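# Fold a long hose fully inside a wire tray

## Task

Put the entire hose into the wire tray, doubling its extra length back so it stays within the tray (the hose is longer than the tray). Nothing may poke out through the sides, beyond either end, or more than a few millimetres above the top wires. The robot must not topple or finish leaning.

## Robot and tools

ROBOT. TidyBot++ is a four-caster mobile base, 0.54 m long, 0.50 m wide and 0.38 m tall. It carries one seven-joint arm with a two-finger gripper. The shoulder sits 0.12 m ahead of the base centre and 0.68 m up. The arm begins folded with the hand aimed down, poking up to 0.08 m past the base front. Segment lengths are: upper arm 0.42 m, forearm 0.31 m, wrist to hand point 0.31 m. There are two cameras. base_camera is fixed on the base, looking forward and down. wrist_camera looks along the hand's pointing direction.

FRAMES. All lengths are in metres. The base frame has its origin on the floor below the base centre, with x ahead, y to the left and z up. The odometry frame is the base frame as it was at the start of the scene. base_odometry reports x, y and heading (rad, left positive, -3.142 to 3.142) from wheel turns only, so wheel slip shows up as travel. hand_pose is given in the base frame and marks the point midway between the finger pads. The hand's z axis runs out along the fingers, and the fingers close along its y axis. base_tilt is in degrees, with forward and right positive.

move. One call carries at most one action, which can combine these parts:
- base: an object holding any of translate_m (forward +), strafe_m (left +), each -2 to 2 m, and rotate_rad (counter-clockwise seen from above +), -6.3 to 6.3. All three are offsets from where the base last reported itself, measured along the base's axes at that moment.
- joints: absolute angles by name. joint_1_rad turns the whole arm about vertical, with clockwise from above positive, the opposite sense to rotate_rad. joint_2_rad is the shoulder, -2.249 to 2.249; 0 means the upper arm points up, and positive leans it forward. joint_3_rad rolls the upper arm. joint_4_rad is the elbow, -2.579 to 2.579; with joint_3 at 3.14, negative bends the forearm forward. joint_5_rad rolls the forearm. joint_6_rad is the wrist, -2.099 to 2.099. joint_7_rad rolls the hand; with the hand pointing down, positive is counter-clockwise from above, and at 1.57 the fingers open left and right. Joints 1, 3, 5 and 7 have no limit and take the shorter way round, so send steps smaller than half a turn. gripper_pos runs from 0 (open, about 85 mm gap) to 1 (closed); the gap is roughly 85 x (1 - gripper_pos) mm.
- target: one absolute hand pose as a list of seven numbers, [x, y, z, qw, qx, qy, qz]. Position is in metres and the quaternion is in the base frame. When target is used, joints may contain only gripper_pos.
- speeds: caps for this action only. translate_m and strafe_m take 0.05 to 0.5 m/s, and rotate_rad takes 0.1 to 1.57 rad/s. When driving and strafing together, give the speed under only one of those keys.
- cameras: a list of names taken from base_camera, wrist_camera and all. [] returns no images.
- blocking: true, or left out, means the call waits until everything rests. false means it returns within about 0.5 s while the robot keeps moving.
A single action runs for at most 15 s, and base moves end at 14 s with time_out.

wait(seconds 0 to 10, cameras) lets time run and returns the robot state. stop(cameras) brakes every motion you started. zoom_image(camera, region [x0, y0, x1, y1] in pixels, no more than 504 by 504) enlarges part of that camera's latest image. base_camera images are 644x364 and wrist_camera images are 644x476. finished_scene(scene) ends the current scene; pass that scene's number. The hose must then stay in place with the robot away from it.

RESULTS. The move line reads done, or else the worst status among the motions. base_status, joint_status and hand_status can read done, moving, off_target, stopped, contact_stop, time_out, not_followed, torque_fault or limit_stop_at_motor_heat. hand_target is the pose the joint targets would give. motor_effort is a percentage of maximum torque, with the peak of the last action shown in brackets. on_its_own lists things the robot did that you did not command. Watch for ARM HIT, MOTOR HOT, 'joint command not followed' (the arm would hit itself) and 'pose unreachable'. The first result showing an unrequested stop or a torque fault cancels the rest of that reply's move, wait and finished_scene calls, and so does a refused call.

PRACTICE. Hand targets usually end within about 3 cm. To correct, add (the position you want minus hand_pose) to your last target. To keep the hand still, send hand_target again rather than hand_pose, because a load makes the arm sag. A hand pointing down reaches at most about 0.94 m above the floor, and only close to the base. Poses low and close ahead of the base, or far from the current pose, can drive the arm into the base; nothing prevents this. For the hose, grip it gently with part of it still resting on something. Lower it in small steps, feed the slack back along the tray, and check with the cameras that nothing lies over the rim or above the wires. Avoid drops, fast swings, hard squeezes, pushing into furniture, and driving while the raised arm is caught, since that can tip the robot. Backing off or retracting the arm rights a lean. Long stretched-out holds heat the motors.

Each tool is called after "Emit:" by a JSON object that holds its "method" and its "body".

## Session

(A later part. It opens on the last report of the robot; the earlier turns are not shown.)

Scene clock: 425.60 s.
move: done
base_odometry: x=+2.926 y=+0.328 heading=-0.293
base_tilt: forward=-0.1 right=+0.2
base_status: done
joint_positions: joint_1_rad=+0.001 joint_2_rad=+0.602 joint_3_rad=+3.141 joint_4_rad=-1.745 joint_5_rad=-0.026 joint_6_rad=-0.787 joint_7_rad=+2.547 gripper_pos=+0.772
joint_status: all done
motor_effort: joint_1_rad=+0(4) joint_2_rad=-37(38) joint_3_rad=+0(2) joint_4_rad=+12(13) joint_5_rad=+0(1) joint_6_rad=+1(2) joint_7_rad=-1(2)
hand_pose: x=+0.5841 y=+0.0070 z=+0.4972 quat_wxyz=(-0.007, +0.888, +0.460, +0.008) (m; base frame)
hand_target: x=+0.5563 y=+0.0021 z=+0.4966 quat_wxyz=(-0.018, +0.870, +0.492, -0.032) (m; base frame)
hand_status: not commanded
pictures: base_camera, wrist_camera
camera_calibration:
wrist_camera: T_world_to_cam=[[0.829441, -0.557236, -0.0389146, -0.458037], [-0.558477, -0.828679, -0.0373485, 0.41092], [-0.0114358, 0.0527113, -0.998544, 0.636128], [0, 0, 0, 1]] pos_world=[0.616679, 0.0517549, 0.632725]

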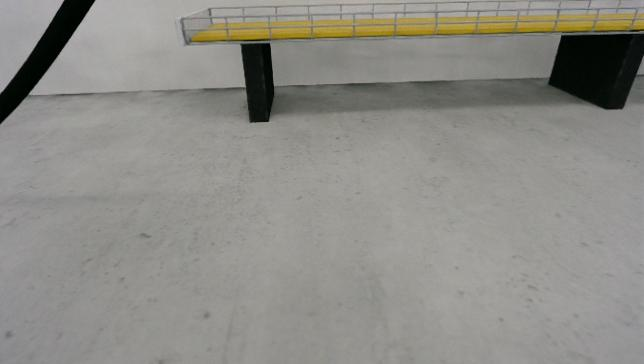

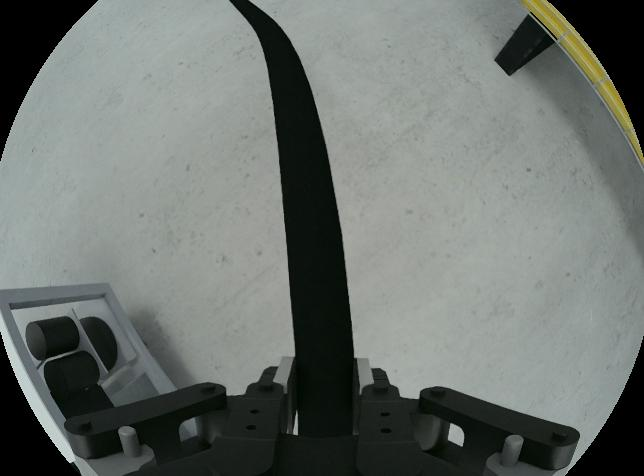

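Emit:
{"method": "move", "body": {"base": {"strafe_m":0.1,"translate_m":0.45}, "joints": {"joint_7_rad":3.19}}}

Scene clock: 435.67 s.
move: done
base_odometry: x=+3.386 y=+0.294 heading=-0.294
base_tilt: forward=-0.1 right=+0.2
base_status: done
joint_positions: joint_1_rad=+0.001 joint_2_rad=+0.594 joint_3_rad=+3.141 joint_4_rad=-1.747 joint_5_rad=-0.026 joint_6_rad=-0.789 joint_7_rad=+3.134 gripper_pos=+0.772
joint_status: all done
motor_effort: joint_1_rad=-2(3) joint_2_rad=-35(38) joint_3_rad=-2(3) joint_4_rad=+11(13) joint_5_rad=-1(2) joint_6_rad=+0(1) joint_7_rad=+0(1)
hand_pose: x=+0.5839 y=+0.0071 z=+0.5003 quat_wxyz=(-0.003, +0.716, +0.698, +0.011) (m; base frame)
hand_target: x=+0.5563 y=+0.0021 z=+0.4966 quat_wxyz=(-0.027, +0.689, +0.724, -0.025) (m; base frame)
hand_status: not commanded
pictures: base_camera, wrist_camera
camera_calibration:
wrist_camera: T_world_to_cam=[[0.99973, -0.00395323, -0.0229028, -0.569093], [-0.00478303, -0.99933, -0.0362907, 0.0883782], [-0.0227439, 0.0363904, -0.999079, 0.646156], [0, 0, 0, 1]] pos_world=[0.584058, 0.0625554, 0.635734]

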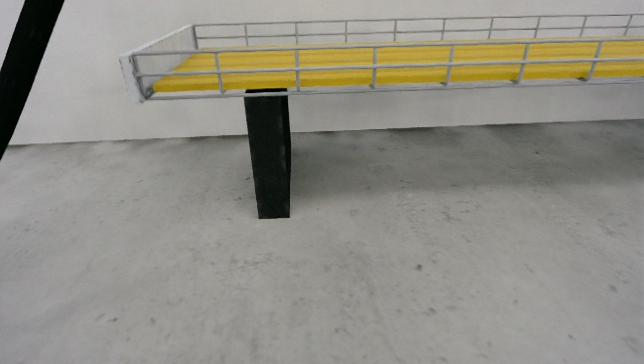

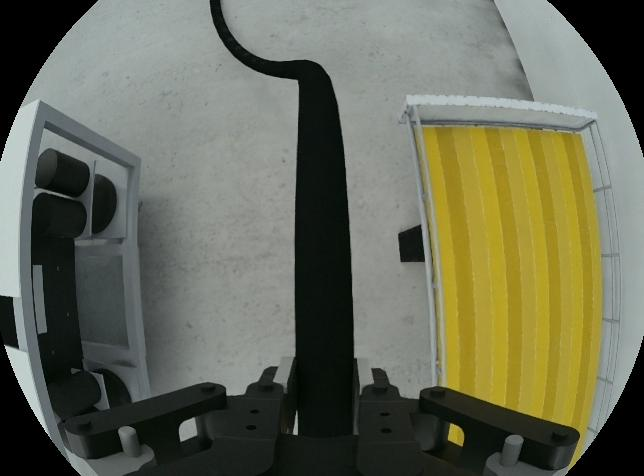

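Emit:
{"method": "move", "body": {"base": {"translate_m":0.13}, "joints": {"joint_2_rad":1.086,"joint_4_rad":-0.983,"joint_6_rad":-1.14}}}

Scene clock: 462.10 s.
move: done
base_odometry: x=+3.510 y=+0.256 heading=-0.293
base_tilt: forward=-0.1 right=+0.2
base_status: done
joint_positions: joint_1_rad=+0.002 joint_2_rad=+1.064 joint_3_rad=+3.141 joint_4_rad=-1.009 joint_5_rad=-0.026 joint_6_rad=-1.060 joint_7_rad=+3.135 gripper_pos=+0.772
joint_status: all done
motor_effort: joint_1_rad=+0(5) joint_2_rad=-51(53) joint_3_rad=-1(4) joint_4_rad=+14(15) joint_5_rad=-2(2) joint_6_rad=+0(2) joint_7_rad=+0(1)
hand_pose: x=+0.7649 y=+0.0080 z=+0.4235 quat_wxyz=(-0.006, +0.714, +0.700, +0.011) (m; base frame)
hand_target: x=+0.7464 y=+0.0022 z=+0.4171 quat_wxyz=(-0.025, +0.689, +0.724, -0.023) (m; base frame)
hand_status: not commanded
pictures: base_camera, wrist_camera
camera_calibration:
wrist_camera: T_world_to_cam=[[0.999644, 0.00245647, -0.0265691, -0.750245], [0.00137218, -0.999168, -0.0407517, 0.0845527], [-0.0266471, 0.0407008, -0.998816, 0.576314], [0, 0, 0, 1]] pos_world=[0.765219, 0.0628689, 0.559144]

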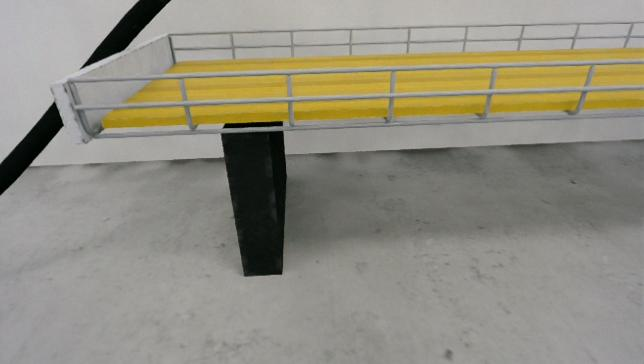

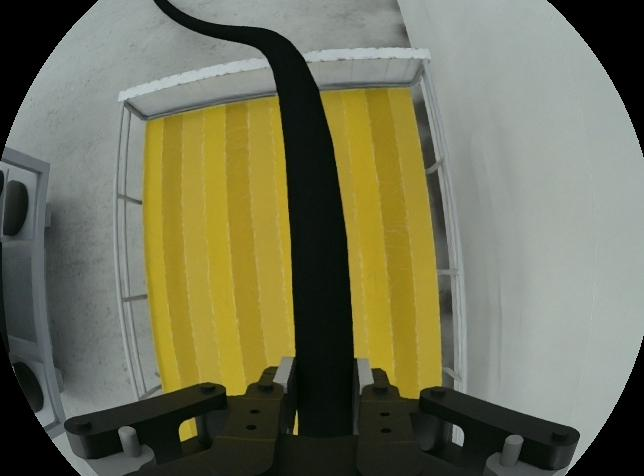

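Emit:
{"method": "move", "body": {"base": {"strafe_m":-0.9}, "speeds": {"strafe_m":0.3}, "joints": {"joint_2_rad":1.2,"joint_4_rad":-1.094,"joint_6_rad":-0.76}}}

Scene clock: 475.07 s.
move: done
base_odometry: x=+3.250 y=-0.606 heading=-0.293
base_tilt: forward=-0.2 right=+0.1
base_status: done
joint_positions: joint_1_rad=-0.006 joint_2_rad=+1.183 joint_3_rad=+3.133 joint_4_rad=-1.088 joint_5_rad=-0.026 joint_6_rad=-0.835 joint_7_rad=+3.136 gripper_pos=+0.772
joint_status: all done
motor_effort: joint_1_rad=+1(5) joint_2_rad=-51(56) joint_3_rad=+1(3) joint_4_rad=+12(16) joint_5_rad=+1(2) joint_6_rad=+0(1) joint_7_rad=+1(1)
hand_pose: x=+0.7596 y=+0.0161 z=+0.3271 quat_wxyz=(+0.002, +0.712, +0.702, +0.022) (m; base frame)
hand_target: x=+0.7741 y=+0.0023 z=+0.3162 quat_wxyz=(+0.031, +0.689, +0.723, +0.031) (m; base frame)
hand_status: not commanded
pictures: base_camera, wrist_camera
camera_calibration:
wrist_camera: T_world_to_cam=[[0.999961, 0.00879559, 0.000214294, -0.756589], [0.00879644, -0.998978, -0.0443363, 0.0842515], [-0.000175889, 0.0443365, -0.999017, 0.459515], [0, 0, 0, 1]] pos_world=[0.755899, 0.0704468, 0.46296]

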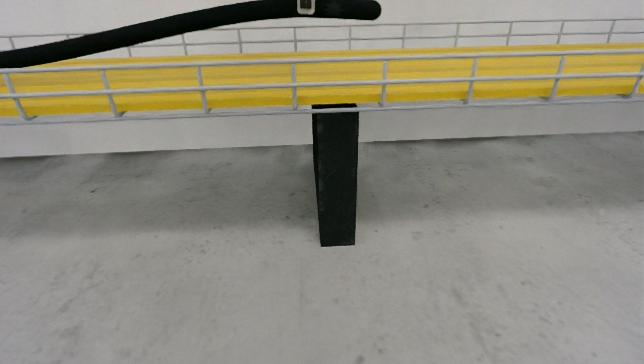

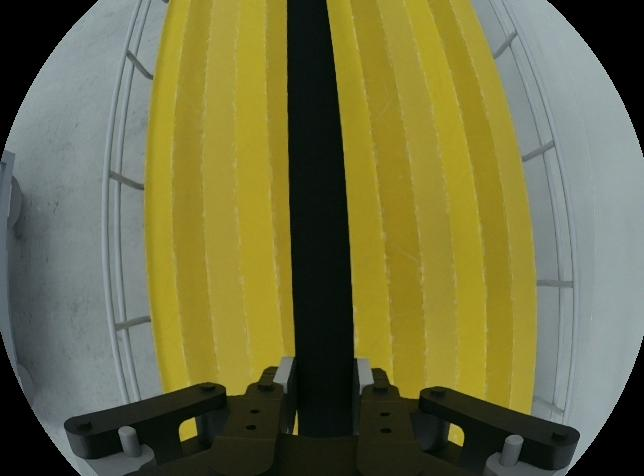

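Emit:
{"method": "move", "body": {"base": {"strafe_m":-0.7,"rotate_rad":0.0}, "speeds": {"strafe_m":0.3}}}

Scene clock: 484.33 s.
move: done
base_odometry: x=+3.049 y=-1.276 heading=-0.293
base_tilt: forward=-0.2 right=+0.1
base_status: done
joint_positions: joint_1_rad=-0.007 joint_2_rad=+1.183 joint_3_rad=+3.127 joint_4_rad=-1.088 joint_5_rad=-0.026 joint_6_rad=-0.835 joint_7_rad=+3.136 gripper_pos=+0.772
joint_status: not commanded
motor_effort: joint_1_rad=+1(7) joint_2_rad=-51(52) joint_3_rad=+0(4) joint_4_rad=+12(13) joint_5_rad=+1(2) joint_6_rad=+0(1) joint_7_rad=+0(1)
hand_pose: x=+0.7595 y=+0.0203 z=+0.3273 quat_wxyz=(+0.000, +0.710, +0.703, +0.024) (m; base frame)
hand_target: x=+0.7741 y=+0.0023 z=+0.3162 quat_wxyz=(+0.031, +0.689, +0.723, +0.031) (m; base frame)
hand_status: not commanded
pictures: base_camera, wrist_camera
camera_calibration:
wrist_camera: T_world_to_cam=[[0.999926, 0.0121244, 0.000236549, -0.756572], [0.0121211, -0.998673, -0.0500442, 0.0877509], [-0.000370522, 0.0500434, -0.998747, 0.459421], [0, 0, 0, 1]] pos_world=[0.755623, 0.0738165, 0.463416]

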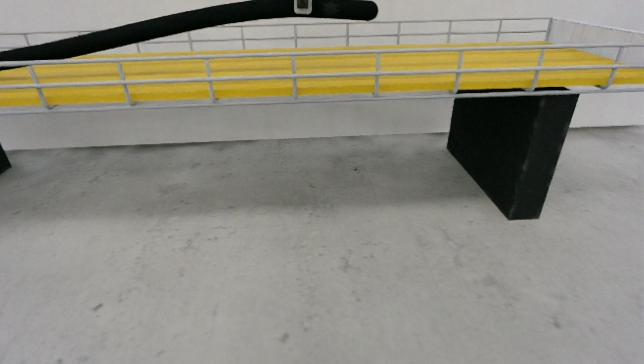

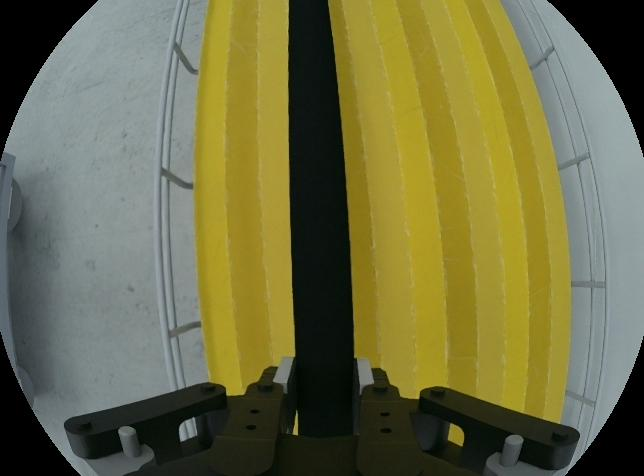

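Emit:
{"method": "move", "body": {"base": {"strafe_m":-0.31,"translate_m":0.11}, "speeds": {"strafe_m":0.2}}}

Scene clock: 499.10 s.
move: done
base_odometry: x=+3.064 y=-1.605 heading=-0.293
base_tilt: forward=-0.2 right=+0.1
base_status: done
joint_positions: joint_1_rad=-0.008 joint_2_rad=+1.184 joint_3_rad=+3.126 joint_4_rad=-1.088 joint_5_rad=-0.026 joint_6_rad=-0.835 joint_7_rad=+3.136 gripper_pos=+0.772
joint_status: not commanded
motor_effort: joint_1_rad=+1(6) joint_2_rad=-51(52) joint_3_rad=+0(4) joint_4_rad=+12(13) joint_5_rad=+1(2) joint_6_rad=+1(1) joint_7_rad=+0(1)
hand_pose: x=+0.7594 y=+0.0217 z=+0.3273 quat_wxyz=(+0.000, +0.710, +0.704, +0.024) (m; base frame)
hand_target: x=+0.7741 y=+0.0023 z=+0.3162 quat_wxyz=(+0.031, +0.689, +0.723, +0.031) (m; base frame)
hand_status: not commanded
pictures: base_camera, wrist_camera
camera_calibration:
wrist_camera: T_world_to_cam=[[0.999905, 0.0137852, 0.000243764, -0.756567], [0.0137797, -0.998602, -0.0510219, 0.0882201], [-0.000459925, 0.0510204, -0.998698, 0.459371], [0, 0, 0, 1]] pos_world=[0.755491, 0.075089, 0.463458]

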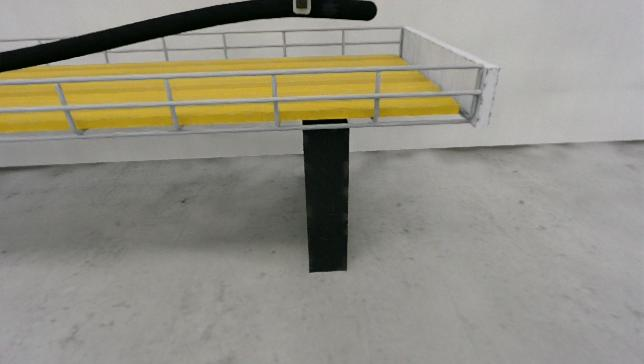

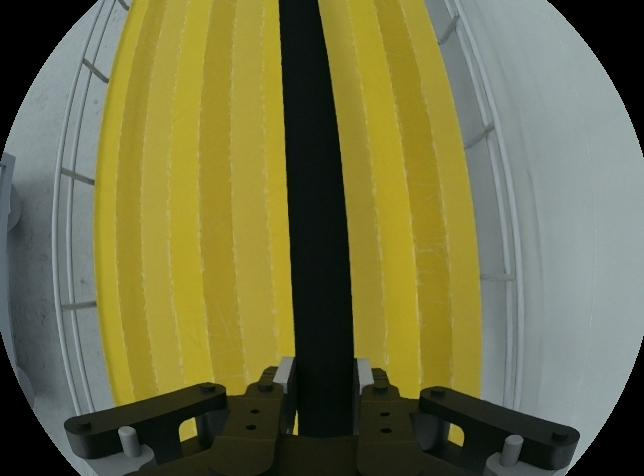

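Emit:
{"method": "move", "body": {"joints": {"joint_2_rad":1.35,"joint_4_rad":-0.79,"joint_6_rad":-1.0}, "cameras": []}}

Emit:
{"method": "move", "body": {"joints": {"joint_2_rad":1.477,"joint_4_rad":-0.705,"joint_6_rad":-1.03}}}

Scene clock: 514.03 s.
move: done
base_odometry: x=+3.064 y=-1.605 heading=-0.293
base_tilt: forward=-0.1 right=+0.2
base_status: not commanded
joint_positions: joint_1_rad=-0.009 joint_2_rad=+1.327 joint_3_rad=+3.126 joint_4_rad=-0.816 joint_5_rad=-0.026 joint_6_rad=-0.925 joint_7_rad=+3.136 gripper_pos=+0.772
joint_status: all done
motor_effort: joint_1_rad=+3(3) joint_2_rad=-54(56) joint_3_rad=+1(2) joint_4_rad=+14(15) joint_5_rad=+1(2) joint_6_rad=+1(2) joint_7_rad=-1(1)
hand_pose: x=+0.8144 y=+0.0224 z=+0.3033 quat_wxyz=(+0.013, +0.709, +0.704, +0.039) (m; base frame)
hand_target: x=+0.7948 y=+0.0022 z=+0.2933 quat_wxyz=(+0.000, +0.690, +0.724, +0.001) (m; base frame)
hand_status: not commanded
pictures: none
No camera images: "cameras" was empty.

Scene clock: 515.20 s.
move: off_target
base_odometry: x=+3.064 y=-1.605 heading=-0.293
base_tilt: forward=-0.2 right=+0.2
base_status: not commanded
joint_positions: joint_1_rad=-0.008 joint_2_rad=+1.431 joint_3_rad=+3.128 joint_4_rad=-0.717 joint_5_rad=-0.026 joint_6_rad=-0.957 joint_7_rad=+3.137 gripper_pos=+0.772
joint_status: joint_2_rad off_target (ended at +1.431, target +1.477); the others done
motor_effort: joint_1_rad=+0(3) joint_2_rad=-50(55) joint_3_rad=-1(2) joint_4_rad=+12(15) joint_5_rad=+0(1) joint_6_rad=+0(4) joint_7_rad=+0(2)
hand_pose: x=+0.8106 y=+0.0207 z=+0.2583 quat_wxyz=(+0.001, +0.710, +0.704, +0.026) (m; base frame)
hand_target: x=+0.7735 y=+0.0022 z=+0.2303 quat_wxyz=(-0.026, +0.689, +0.724, -0.024) (m; base frame)
hand_status: not commanded
pictures: base_camera, wrist_camera
camera_calibration:
wrist_camera: T_world_to_cam=[[0.999912, 0.0129657, 0.00274771, -0.80833], [0.0130903, -0.998582, -0.0516076, 0.0836846], [0.00207468, 0.051639, -0.998664, 0.388477], [0, 0, 0, 1]] pos_world=[0.806357, 0.0739859, 0.394497]

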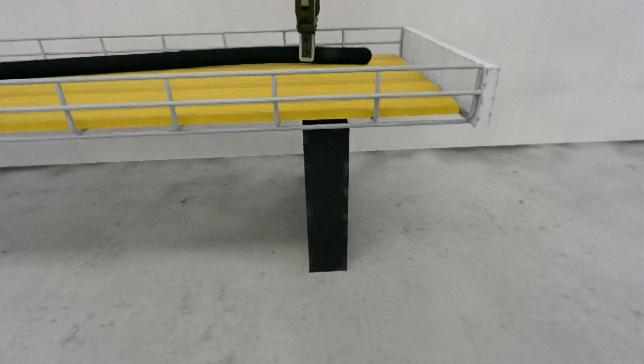

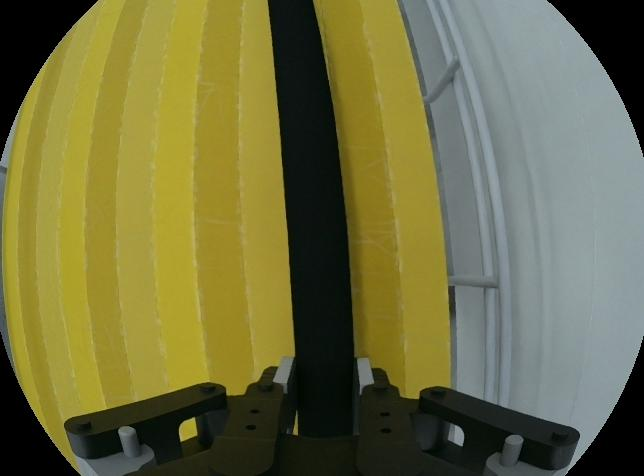

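Emit:
{"method": "move", "body": {"joints": {"gripper_pos":0.35}, "cameras": []}}

Emit:
{"method": "move", "body": {"joints": {"joint_2_rad":1.086,"joint_4_rad":-0.983,"joint_6_rad":-0.98}}}

Scene clock: 519.57 s.
move: done
base_odometry: x=+3.064 y=-1.605 heading=-0.293
base_tilt: forward=-0.2 right=+0.1
base_status: not commanded
joint_positions: joint_1_rad=-0.008 joint_2_rad=+1.445 joint_3_rad=+3.128 joint_4_rad=-0.717 joint_5_rad=-0.026 joint_6_rad=-0.957 joint_7_rad=+3.139 gripper_pos=+0.350
joint_status: all done
motor_effort: joint_1_rad=-1(1) joint_2_rad=-53(54) joint_3_rad=-1(1) joint_4_rad=+13(13) joint_5_rad=+0(1) joint_6_rad=+0(0) joint_7_rad=+0(1)
hand_pose: x=+0.8046 y=+0.0206 z=+0.2486 quat_wxyz=(-0.004, +0.710, +0.704, +0.020) (m; base frame)
hand_target: x=+0.7735 y=+0.0022 z=+0.2303 quat_wxyz=(-0.026, +0.689, +0.724, -0.024) (m; base frame)
hand_status: not commanded
pictures: none
No camera images: "cameras" was empty.

Scene clock: 521.40 s.
move: done
base_odometry: x=+3.064 y=-1.605 heading=-0.293
base_tilt: forward=-0.1 right=+0.2
base_status: not commanded
joint_positions: joint_1_rad=-0.008 joint_2_rad=+1.062 joint_3_rad=+3.128 joint_4_rad=-0.965 joint_5_rad=-0.026 joint_6_rad=-0.957 joint_7_rad=+3.139 gripper_pos=+0.350
joint_status: all done
motor_effort: joint_1_rad=-1(1) joint_2_rad=-50(58) joint_3_rad=-1(2) joint_4_rad=+14(16) joint_5_rad=-1(1) joint_6_rad=+1(2) joint_7_rad=-1(1)
hand_pose: x=+0.8174 y=+0.0212 z=+0.4410 quat_wxyz=(+0.043, +0.706, +0.704, +0.068) (m; base frame)
hand_target: x=+0.7962 y=+0.0022 z=+0.4177 quat_wxyz=(+0.033, +0.689, +0.723, +0.032) (m; base frame)
hand_status: not commanded
pictures: base_camera, wrist_camera
camera_calibration:
wrist_camera: T_world_to_cam=[[0.992244, 0.0179763, 0.122997, -0.862507], [0.0241792, -0.9985, -0.0491256, 0.0833831], [0.121929, 0.0517185, -0.99119, 0.469665], [0, 0, 0, 1]] pos_world=[0.796535, 0.0744723, 0.57571]

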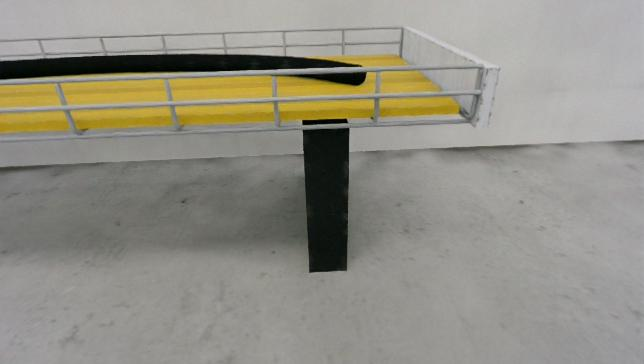

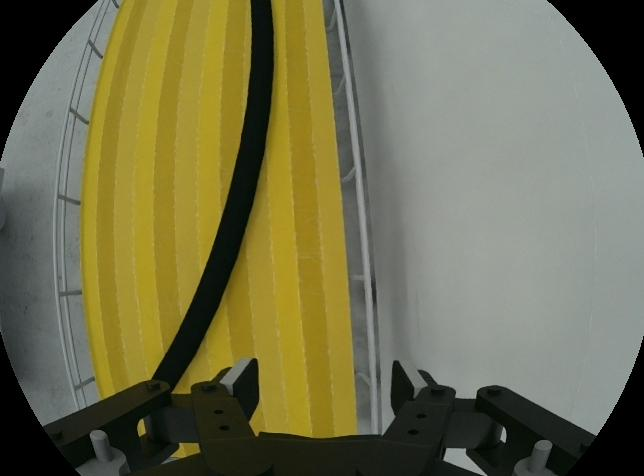

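Emit:
{"method": "move", "body": {"base": {"strafe_m":1.0}, "joints": {"joint_1_rad":0,"joint_2_rad":0.5,"joint_4_rad":-2.2,"joint_6_rad":-0.36}, "cameras": ["base_camera"]}}

Emit:
{"method": "move", "body": {"base": {"strafe_m":0.85,"translate_m":-0.1}}}

Scene clock: 529.73 s.
move: done
base_odometry: x=+3.353 y=-0.647 heading=-0.293
base_tilt: forward=-0.2 right=+0.2
base_status: done
joint_positions: joint_1_rad=+0.000 joint_2_rad=+0.497 joint_3_rad=+3.134 joint_4_rad=-2.181 joint_5_rad=-0.026 joint_6_rad=-0.440 joint_7_rad=+3.139 gripper_pos=+0.350
joint_status: all done
motor_effort: joint_1_rad=-1(5) joint_2_rad=-26(52) joint_3_rad=+0(3) joint_4_rad=+7(15) joint_5_rad=+0(1) joint_6_rad=+0(2) joint_7_rad=-1(1)
hand_pose: x=+0.4673 y=+0.0080 z=+0.4593 quat_wxyz=(+0.003, +0.714, +0.700, +0.013) (m; base frame)
hand_target: x=+0.4804 y=+0.0020 z=+0.4566 quat_wxyz=(+0.029, +0.689, +0.724, +0.028) (m; base frame)
hand_status: not commanded
pictures: base_camera

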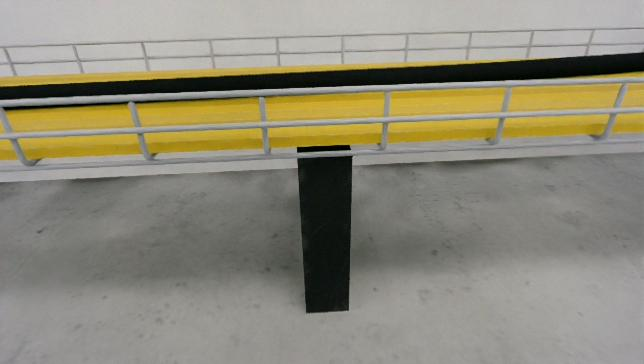

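Scene clock: 532.77 s.
move: done
base_odometry: x=+3.504 y=+0.196 heading=-0.293
base_tilt: forward=-0.1 right=+0.1
base_status: done
joint_positions: joint_1_rad=+0.000 joint_2_rad=+0.497 joint_3_rad=+3.135 joint_4_rad=-2.181 joint_5_rad=-0.026 joint_6_rad=-0.439 joint_7_rad=+3.139 gripper_pos=+0.350
joint_status: not commanded
motor_effort: joint_1_rad=+0(3) joint_2_rad=-26(27) joint_3_rad=+0(2) joint_4_rad=+7(8) joint_5_rad=+0(1) joint_6_rad=+0(0) joint_7_rad=-1(2)
hand_pose: x=+0.4676 y=+0.0075 z=+0.4593 quat_wxyz=(+0.003, +0.714, +0.700, +0.014) (m; base frame)
hand_target: x=+0.4804 y=+0.0020 z=+0.4566 quat_wxyz=(+0.029, +0.689, +0.724, +0.028) (m; base frame)
hand_status: not commanded
pictures: base_camera, wrist_camera
camera_calibration:
wrist_camera: T_world_to_cam=[[0.999943, 0.00151319, -0.0105339, -0.459633], [0.00118133, -0.999505, -0.0314396, 0.0817533], [-0.0105762, 0.0314254, -0.99945, 0.597032], [0, 0, 0, 1]] pos_world=[0.465825, 0.0636464, 0.594432]

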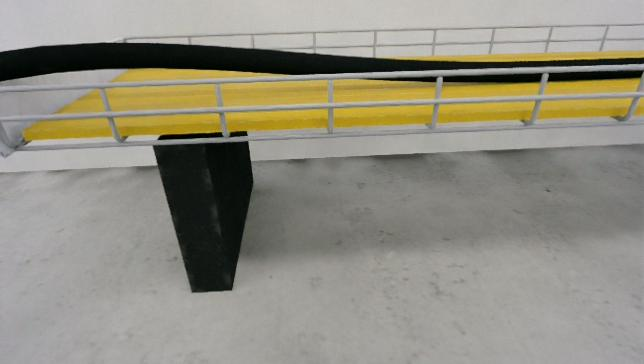

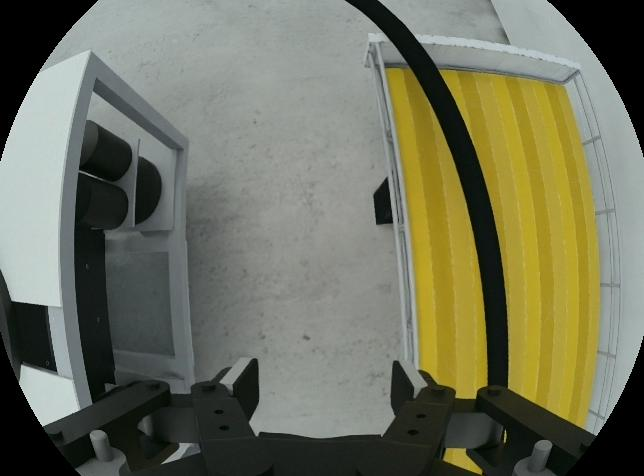

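Emit:
{"method": "move", "body": {"base": {"strafe_m":0.25,"translate_m":-0.35}}}

Scene clock: 537.37 s.
move: done
base_odometry: x=+3.241 y=+0.537 heading=-0.294
base_tilt: forward=-0.2 right=+0.2
base_status: done
joint_positions: joint_1_rad=-0.002 joint_2_rad=+0.492 joint_3_rad=+3.135 joint_4_rad=-2.191 joint_5_rad=-0.026 joint_6_rad=-0.435 joint_7_rad=+3.139 gripper_pos=+0.350
joint_status: not commanded
motor_effort: joint_1_rad=+0(2) joint_2_rad=-26(29) joint_3_rad=+0(1) joint_4_rad=+7(8) joint_5_rad=+0(1) joint_6_rad=+0(1) joint_7_rad=-1(1)
hand_pose: x=+0.4643 y=+0.0081 z=+0.4596 quat_wxyz=(+0.003, +0.714, +0.700, +0.013) (m; base frame)
hand_target: x=+0.4804 y=+0.0020 z=+0.4566 quat_wxyz=(+0.029, +0.689, +0.724, +0.028) (m; base frame)
hand_status: not commanded
pictures: base_camera, wrist_camera
camera_calibration:
wrist_camera: T_world_to_cam=[[0.999934, 0.00319319, -0.0110718, -0.456069], [0.00284541, -0.999506, -0.0312856, 0.0814587], [-0.0111662, 0.0312521, -0.999449, 0.597616], [0, 0, 0, 1]] pos_world=[0.46248, 0.0641981, 0.594786]

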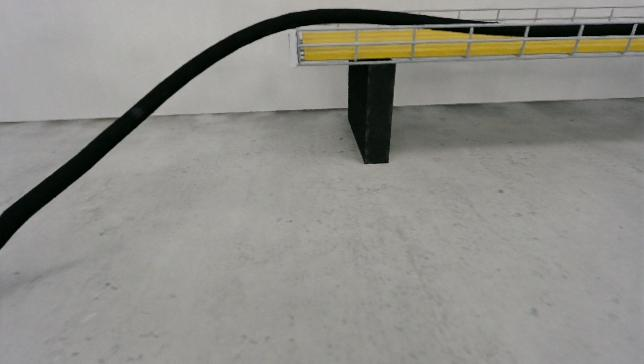

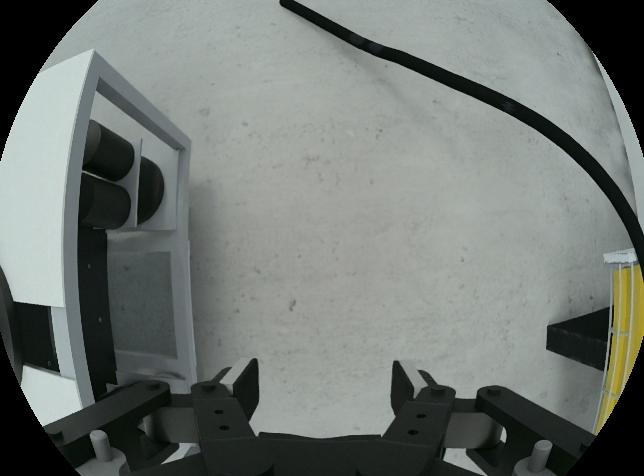

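Emit:
{"method": "move", "body": {"base": {"strafe_m":0.4}, "joints": {"joint_2_rad":1.131,"joint_4_rad":-1.80,"joint_6_rad":-0.12,"joint_7_rad":0.90,"gripper_pos":0.2}}}

Scene clock: 563.93 s.
move: done
base_odometry: x=+3.357 y=+0.920 heading=-0.293
base_tilt: forward=-0.1 right=+0.2
base_status: done
joint_positions: joint_1_rad=-0.006 joint_2_rad=+1.110 joint_3_rad=+3.135 joint_4_rad=-1.819 joint_5_rad=-0.026 joint_6_rad=-0.200 joint_7_rad=+0.955 gripper_pos=+0.200
joint_status: all done
motor_effort: joint_1_rad=-1(4) joint_2_rad=-38(40) joint_3_rad=-1(2) joint_4_rad=+3(8) joint_5_rad=+0(1) joint_6_rad=+0(1) joint_7_rad=+0(2)
hand_pose: x=+0.5658 y=+0.0092 z=+0.2504 quat_wxyz=(-0.007, +0.950, -0.311, +0.004) (m; base frame)
hand_target: x=+0.5936 y=+0.0023 z=+0.2435 quat_wxyz=(-0.016, +0.943, -0.329, +0.043) (m; base frame)
hand_status: not commanded
pictures: base_camera, wrist_camera
camera_calibration:
wrist_camera: T_world_to_cam=[[-0.572955, -0.818022, -0.0506194, 0.347544], [-0.818299, 0.574423, -0.0205927, 0.523203], [0.0459223, 0.0296231, -0.998506, 0.357116], [0, 0, 0, 1]] pos_world=[0.610864, -0.0268206, 0.384949]

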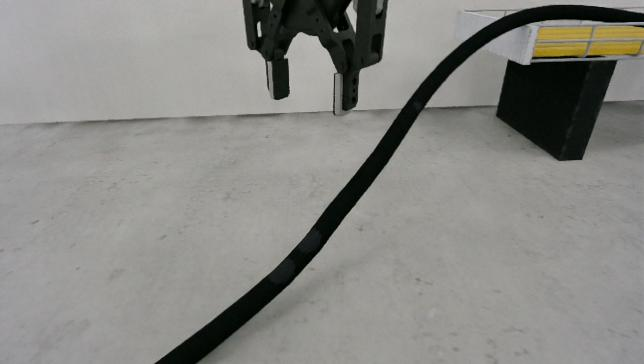

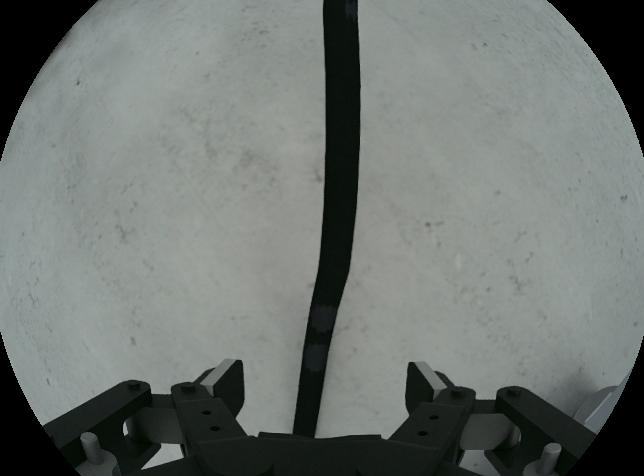

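Emit:
{"method": "move", "body": {"joints": {"joint_2_rad":1.562,"joint_4_rad":-1.51,"joint_6_rad":0.01}, "cameras": ["wrist_camera","base_camera"]}}

Scene clock: 568.67 s.
move: done
base_odometry: x=+3.357 y=+0.920 heading=-0.293
base_tilt: forward=-0.1 right=+0.2
base_status: not commanded
joint_positions: joint_1_rad=-0.006 joint_2_rad=+1.541 joint_3_rad=+3.135 joint_4_rad=-1.530 joint_5_rad=-0.026 joint_6_rad=-0.071 joint_7_rad=+0.952 gripper_pos=+0.200
joint_status: all done
motor_effort: joint_1_rad=+0(1) joint_2_rad=-39(43) joint_3_rad=-1(1) joint_4_rad=+0(4) joint_5_rad=+0(1) joint_6_rad=+0(1) joint_7_rad=-1(1)
hand_pose: x=+0.5620 y=+0.0084 z=+0.0697 quat_wxyz=(-0.004, +0.949, -0.314, -0.001) (m; base frame)
hand_target: x=+0.5863 y=+0.0023 z=+0.0616 quat_wxyz=(-0.014, +0.944, -0.329, +0.037) (m; base frame)
hand_status: not commanded
pictures: base_camera, wrist_camera
camera_calibration:
wrist_camera: T_world_to_cam=[[-0.578479, -0.814635, -0.0416145, 0.338005], [-0.814971, 0.579364, -0.0126603, 0.514394], [0.0344235, 0.0265909, -0.999054, 0.183398], [0, 0, 0, 1]] pos_world=[0.608432, -0.0275479, 0.203803]

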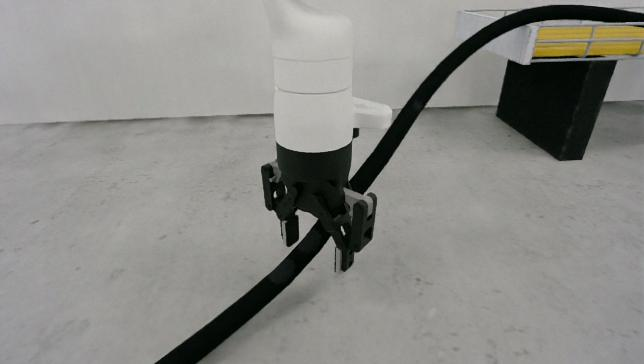

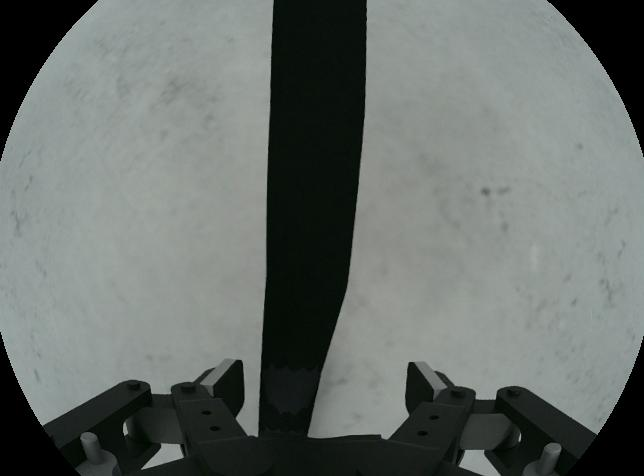

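Emit:
{"method": "move", "body": {"base": {"translate_m":0.007,"strafe_m":0.01}, "cameras": []}}

Emit:
{"method": "move", "body": {"joints": {"gripper_pos":1}}}

Scene clock: 576.07 s.
move: done
base_odometry: x=+3.366 y=+0.927 heading=-0.293
base_tilt: forward=-0.2 right=+0.2
base_status: done
joint_positions: joint_1_rad=-0.005 joint_2_rad=+1.541 joint_3_rad=+3.136 joint_4_rad=-1.525 joint_5_rad=-0.026 joint_6_rad=-0.068 joint_7_rad=+0.952 gripper_pos=+0.200
joint_status: not commanded
motor_effort: joint_1_rad=-1(4) joint_2_rad=-40(42) joint_3_rad=-1(2) joint_4_rad=+1(2) joint_5_rad=+0(1) joint_6_rad=+0(0) joint_7_rad=-1(1)
hand_pose: x=+0.5658 y=+0.0078 z=+0.0698 quat_wxyz=(-0.005, +0.949, -0.315, +0.003) (m; base frame)
hand_target: x=+0.5863 y=+0.0023 z=+0.0616 quat_wxyz=(-0.014, +0.944, -0.329, +0.037) (m; base frame)
hand_status: not commanded
pictures: none
No camera images: "cameras" was empty.

Scene clock: 577.07 s.
move: off_target
base_odometry: x=+3.366 y=+0.927 heading=-0.293
base_tilt: forward=-0.1 right=+0.2
base_status: not commanded
joint_positions: joint_1_rad=-0.005 joint_2_rad=+1.541 joint_3_rad=+3.136 joint_4_rad=-1.525 joint_5_rad=-0.026 joint_6_rad=-0.067 joint_7_rad=+0.952 gripper_pos=+0.759
joint_status: gripper_pos off_target (ended at +0.759, target +1.000)
motor_effort: joint_1_rad=+0(1) joint_2_rad=-39(41) joint_3_rad=-1(1) joint_4_rad=+0(1) joint_5_rad=-1(1) joint_6_rad=+0(0) joint_7_rad=+0(1)
hand_pose: x=+0.5660 y=+0.0078 z=+0.0698 quat_wxyz=(-0.005, +0.949, -0.315, +0.003) (m; base frame)
hand_target: x=+0.5863 y=+0.0023 z=+0.0616 quat_wxyz=(-0.014, +0.944, -0.329, +0.037) (m; base frame)
hand_status: not commanded
pictures: base_camera, wrist_camera
camera_calibration:
wrist_camera: T_world_to_cam=[[-0.57936, -0.813766, -0.0461264, 0.340651], [-0.813953, 0.580601, -0.0195502, 0.517881], [0.0426904, 0.0262181, -0.998744, 0.178615], [0, 0, 0, 1]] pos_world=[0.611265, -0.0281556, 0.204229]

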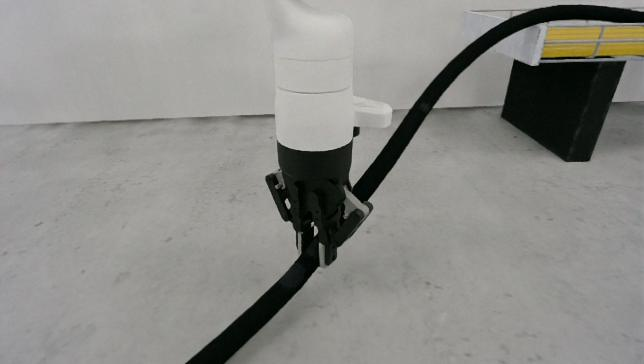

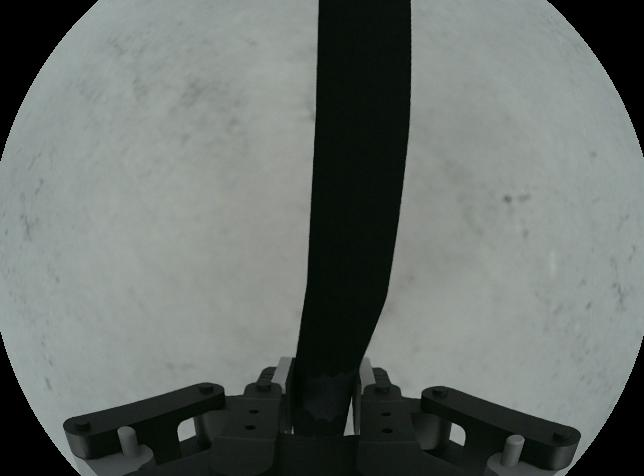

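Emit:
{"method": "move", "body": {"base": {"strafe_m":-0.3}, "joints": {"joint_2_rad":0.6,"joint_4_rad":-1.755,"joint_6_rad":-0.86,"joint_7_rad":1.8}, "speeds": {"strafe_m":0.2}}}

Scene clock: 584.57 s.
move: done
base_odometry: x=+3.280 y=+0.640 heading=-0.292
base_tilt: forward=-0.2 right=+0.2
base_status: done
joint_positions: joint_1_rad=+0.000 joint_2_rad=+0.600 joint_3_rad=+3.135 joint_4_rad=-1.743 joint_5_rad=-0.026 joint_6_rad=-0.785 joint_7_rad=+1.746 gripper_pos=+0.759
joint_status: all done
motor_effort: joint_1_rad=-1(3) joint_2_rad=-37(49) joint_3_rad=+0(2) joint_4_rad=+12(13) joint_5_rad=+0(1) joint_6_rad=+1(3) joint_7_rad=+0(2)
hand_pose: x=+0.5859 y=+0.0103 z=+0.4985 quat_wxyz=(-0.010, +0.997, +0.081, +0.008) (m; base frame)
hand_target: x=+0.5563 y=+0.0021 z=+0.4966 quat_wxyz=(-0.005, +0.993, +0.115, -0.036) (m; base frame)
hand_status: not commanded
pictures: base_camera, wrist_camera
camera_calibration:
wrist_camera: T_world_to_cam=[[0.182971, -0.981631, -0.0540508, -0.0670254], [-0.982832, -0.181315, -0.0341446, 0.655077], [0.0237172, 0.0593703, -0.997954, 0.616285], [0, 0, 0, 1]] pos_world=[0.641478, 0.016392, 0.633769]

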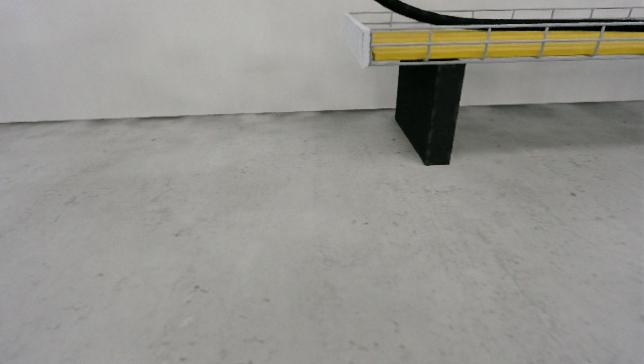

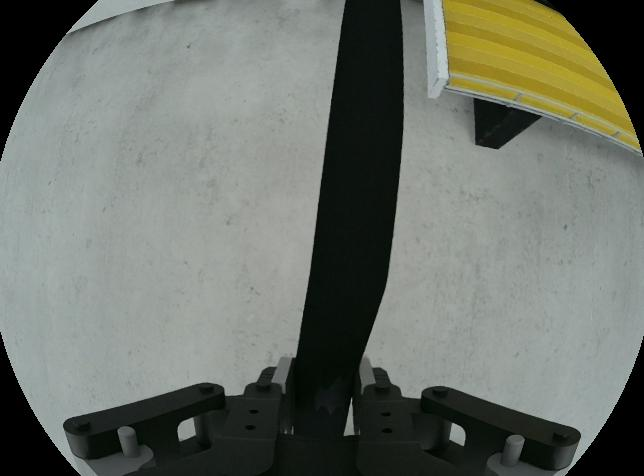

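Emit:
{"method": "move", "body": {"base": {"strafe_m":-0.3,"translate_m":0.0}, "joints": {"joint_7_rad":2.6}, "speeds": {"strafe_m":0.2}}}

Scene clock: 589.90 s.
move: done
base_odometry: x=+3.193 y=+0.353 heading=-0.292
base_tilt: forward=-0.2 right=+0.2
base_status: done
joint_positions: joint_1_rad=+0.002 joint_2_rad=+0.600 joint_3_rad=+3.137 joint_4_rad=-1.744 joint_5_rad=-0.026 joint_6_rad=-0.788 joint_7_rad=+2.548 gripper_pos=+0.759
joint_status: all done
motor_effort: joint_1_rad=+0(3) joint_2_rad=-36(39) joint_3_rad=+0(2) joint_4_rad=+13(13) joint_5_rad=+0(2) joint_6_rad=+1(2) joint_7_rad=+0(2)
hand_pose: x=+0.5846 y=+0.0082 z=+0.4984 quat_wxyz=(-0.007, +0.887, +0.462, +0.009) (m; base frame)
hand_target: x=+0.5563 y=+0.0021 z=+0.4966 quat_wxyz=(-0.018, +0.870, +0.492, -0.032) (m; base frame)
hand_status: not commanded
pictures: base_camera, wrist_camera
camera_calibration:
wrist_camera: T_world_to_cam=[[0.831319, -0.554466, -0.0384233, -0.459145], [-0.555709, -0.830423, -0.0398228, 0.41184], [-0.00982717, 0.0544575, -0.998468, 0.6362], [0, 0, 0, 1]] pos_world=[0.616811, 0.0527756, 0.633983]

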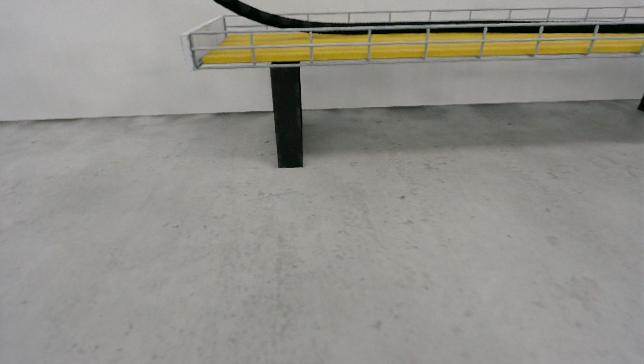

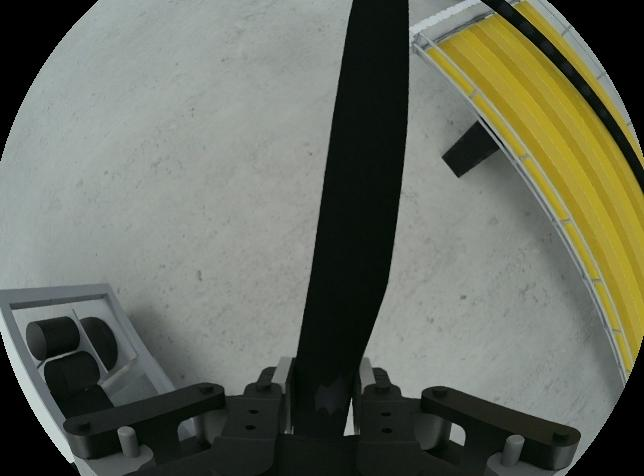

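Emit:
{"method": "move", "body": {"base": {"strafe_m":-0.12,"translate_m":0.32}, "joints": {"joint_7_rad":3.19}, "speeds": {"translate_m":0.2}}}

Scene clock: 596.27 s.
move: done
base_odometry: x=+3.465 y=+0.145 heading=-0.293
base_tilt: forward=-0.1 right=+0.2
base_status: done
joint_positions: joint_1_rad=+0.002 joint_2_rad=+0.597 joint_3_rad=+3.137 joint_4_rad=-1.751 joint_5_rad=-0.026 joint_6_rad=-0.795 joint_7_rad=+3.141 gripper_pos=+0.759
joint_status: all done
motor_effort: joint_1_rad=-1(2) joint_2_rad=-36(38) joint_3_rad=+0(2) joint_4_rad=+13(14) joint_5_rad=-2(2) joint_6_rad=+2(2) joint_7_rad=-1(1)
hand_pose: x=+0.5792 y=+0.0083 z=+0.4979 quat_wxyz=(-0.008, +0.713, +0.701, +0.007) (m; base frame)
hand_target: x=+0.5563 y=+0.0021 z=+0.4966 quat_wxyz=(-0.027, +0.689, +0.724, -0.025) (m; base frame)
hand_status: not commanded
pictures: base_camera, wrist_camera
camera_calibration:
wrist_camera: T_world_to_cam=[[0.999333, 0.00438143, -0.0362628, -0.557613], [0.00299893, -0.99927, -0.0380914, 0.0858249], [-0.0364032, 0.0379572, -0.998616, 0.651308], [0, 0, 0, 1]] pos_world=[0.580693, 0.0634835, 0.633456]

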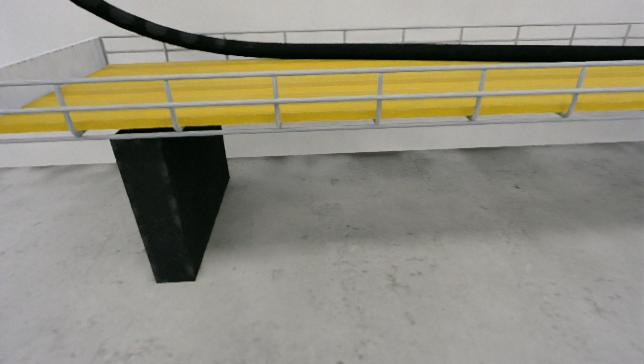

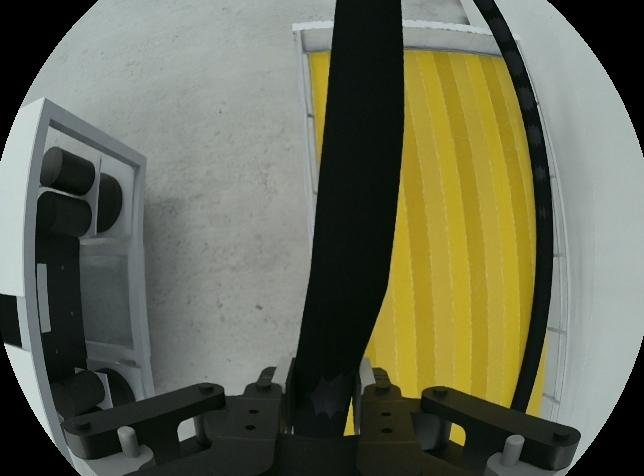

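Emit:
{"method": "move", "body": {"base": {"strafe_m":-0.12}, "joints": {"joint_2_rad":0.947,"joint_4_rad":-1.672,"joint_6_rad":-0.43}, "speeds": {"strafe_m":0.15}}}

Scene clock: 609.47 s.
move: off_target
base_odometry: x=+3.431 y=+0.030 heading=-0.292
base_tilt: forward=-0.1 right=+0.1
base_status: done
joint_positions: joint_1_rad=+0.001 joint_2_rad=+0.938 joint_3_rad=+3.138 joint_4_rad=-1.706 joint_5_rad=-0.026 joint_6_rad=-0.527 joint_7_rad=+3.144 gripper_pos=+0.759
joint_status: joint_6_rad off_target (ended at -0.527, target -0.430); the others done
motor_effort: joint_1_rad=+0(3) joint_2_rad=-42(44) joint_3_rad=-1(2) joint_4_rad=+9(13) joint_5_rad=-2(2) joint_6_rad=+2(2) joint_7_rad=-1(2)
hand_pose: x=+0.5991 y=+0.0069 z=+0.3433 quat_wxyz=(-0.016, +0.714, +0.700, -0.005) (m; base frame)
hand_target: x=+0.6462 y=+0.0023 z=+0.3452 quat_wxyz=(+0.033, +0.689, +0.724, +0.032) (m; base frame)
hand_status: not commanded
pictures: base_camera, wrist_camera
camera_calibration:
wrist_camera: T_world_to_cam=[[0.99795, 0.00348538, -0.0639017, -0.572806], [0.00138441, -0.999458, -0.032893, 0.0776551], [-0.0639817, 0.0327371, -0.997414, 0.513861], [0, 0, 0, 1]] pos_world=[0.604403, 0.0627871, 0.478483]

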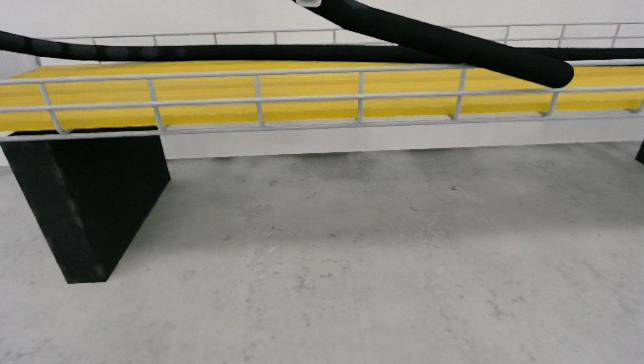

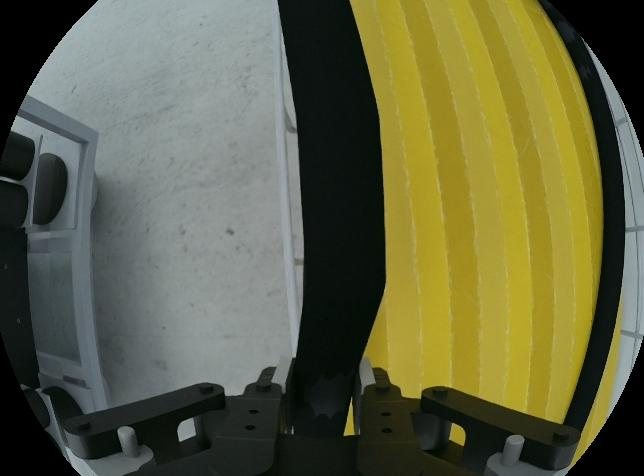

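Emit:
{"method": "move", "body": {"base": {"strafe_m":-0.05,"translate_m":0.03}, "joints": {"joint_2_rad":1.12,"joint_4_rad":-1.63,"joint_6_rad":-0.30,"joint_7_rad":3.02}, "speeds": {"strafe_m":0.15}}}

Scene clock: 617.13 s.
move: done
base_odometry: x=+3.445 y=-0.027 heading=-0.293
base_tilt: forward=-0.2 right=+0.2
base_status: done
joint_positions: joint_1_rad=-0.001 joint_2_rad=+1.097 joint_3_rad=+3.141 joint_4_rad=-1.657 joint_5_rad=-0.026 joint_6_rad=-0.390 joint_7_rad=+3.080 gripper_pos=+0.759
joint_status: all done
motor_effort: joint_1_rad=+0(3) joint_2_rad=-41(44) joint_3_rad=-1(4) joint_4_rad=+8(11) joint_5_rad=-2(4) joint_6_rad=+2(3) joint_7_rad=-3(3)
hand_pose: x=+0.6120 y=+0.0055 z=+0.2716 quat_wxyz=(-0.004, +0.736, +0.677, +0.003) (m; base frame)
hand_target: x=+0.6462 y=+0.0023 z=+0.2646 quat_wxyz=(+0.030, +0.748, +0.662, +0.035) (m; base frame)
hand_status: not commanded
pictures: base_camera, wrist_camera
camera_calibration:
wrist_camera: T_world_to_cam=[[0.997427, -0.0616278, -0.0366173, -0.596983], [-0.0626494, -0.997658, -0.0274377, 0.111608], [-0.0348406, 0.0296612, -0.998953, 0.425783], [0, 0, 0, 1]] pos_world=[0.617274, 0.0619271, 0.40654]

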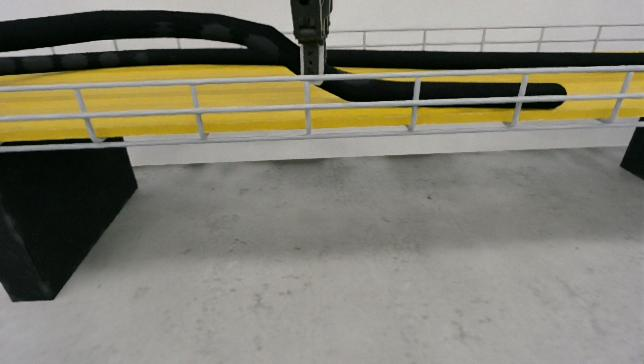

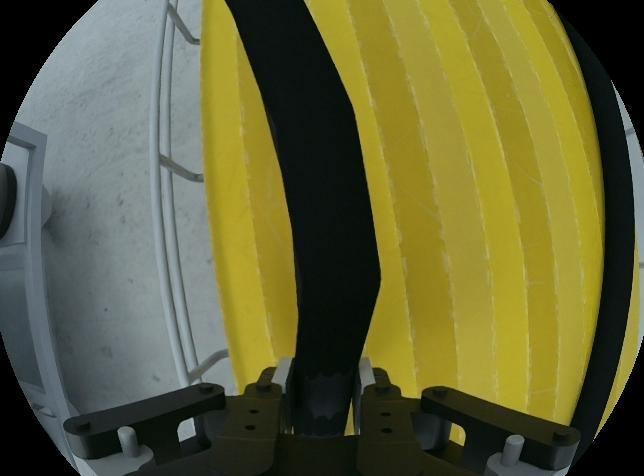

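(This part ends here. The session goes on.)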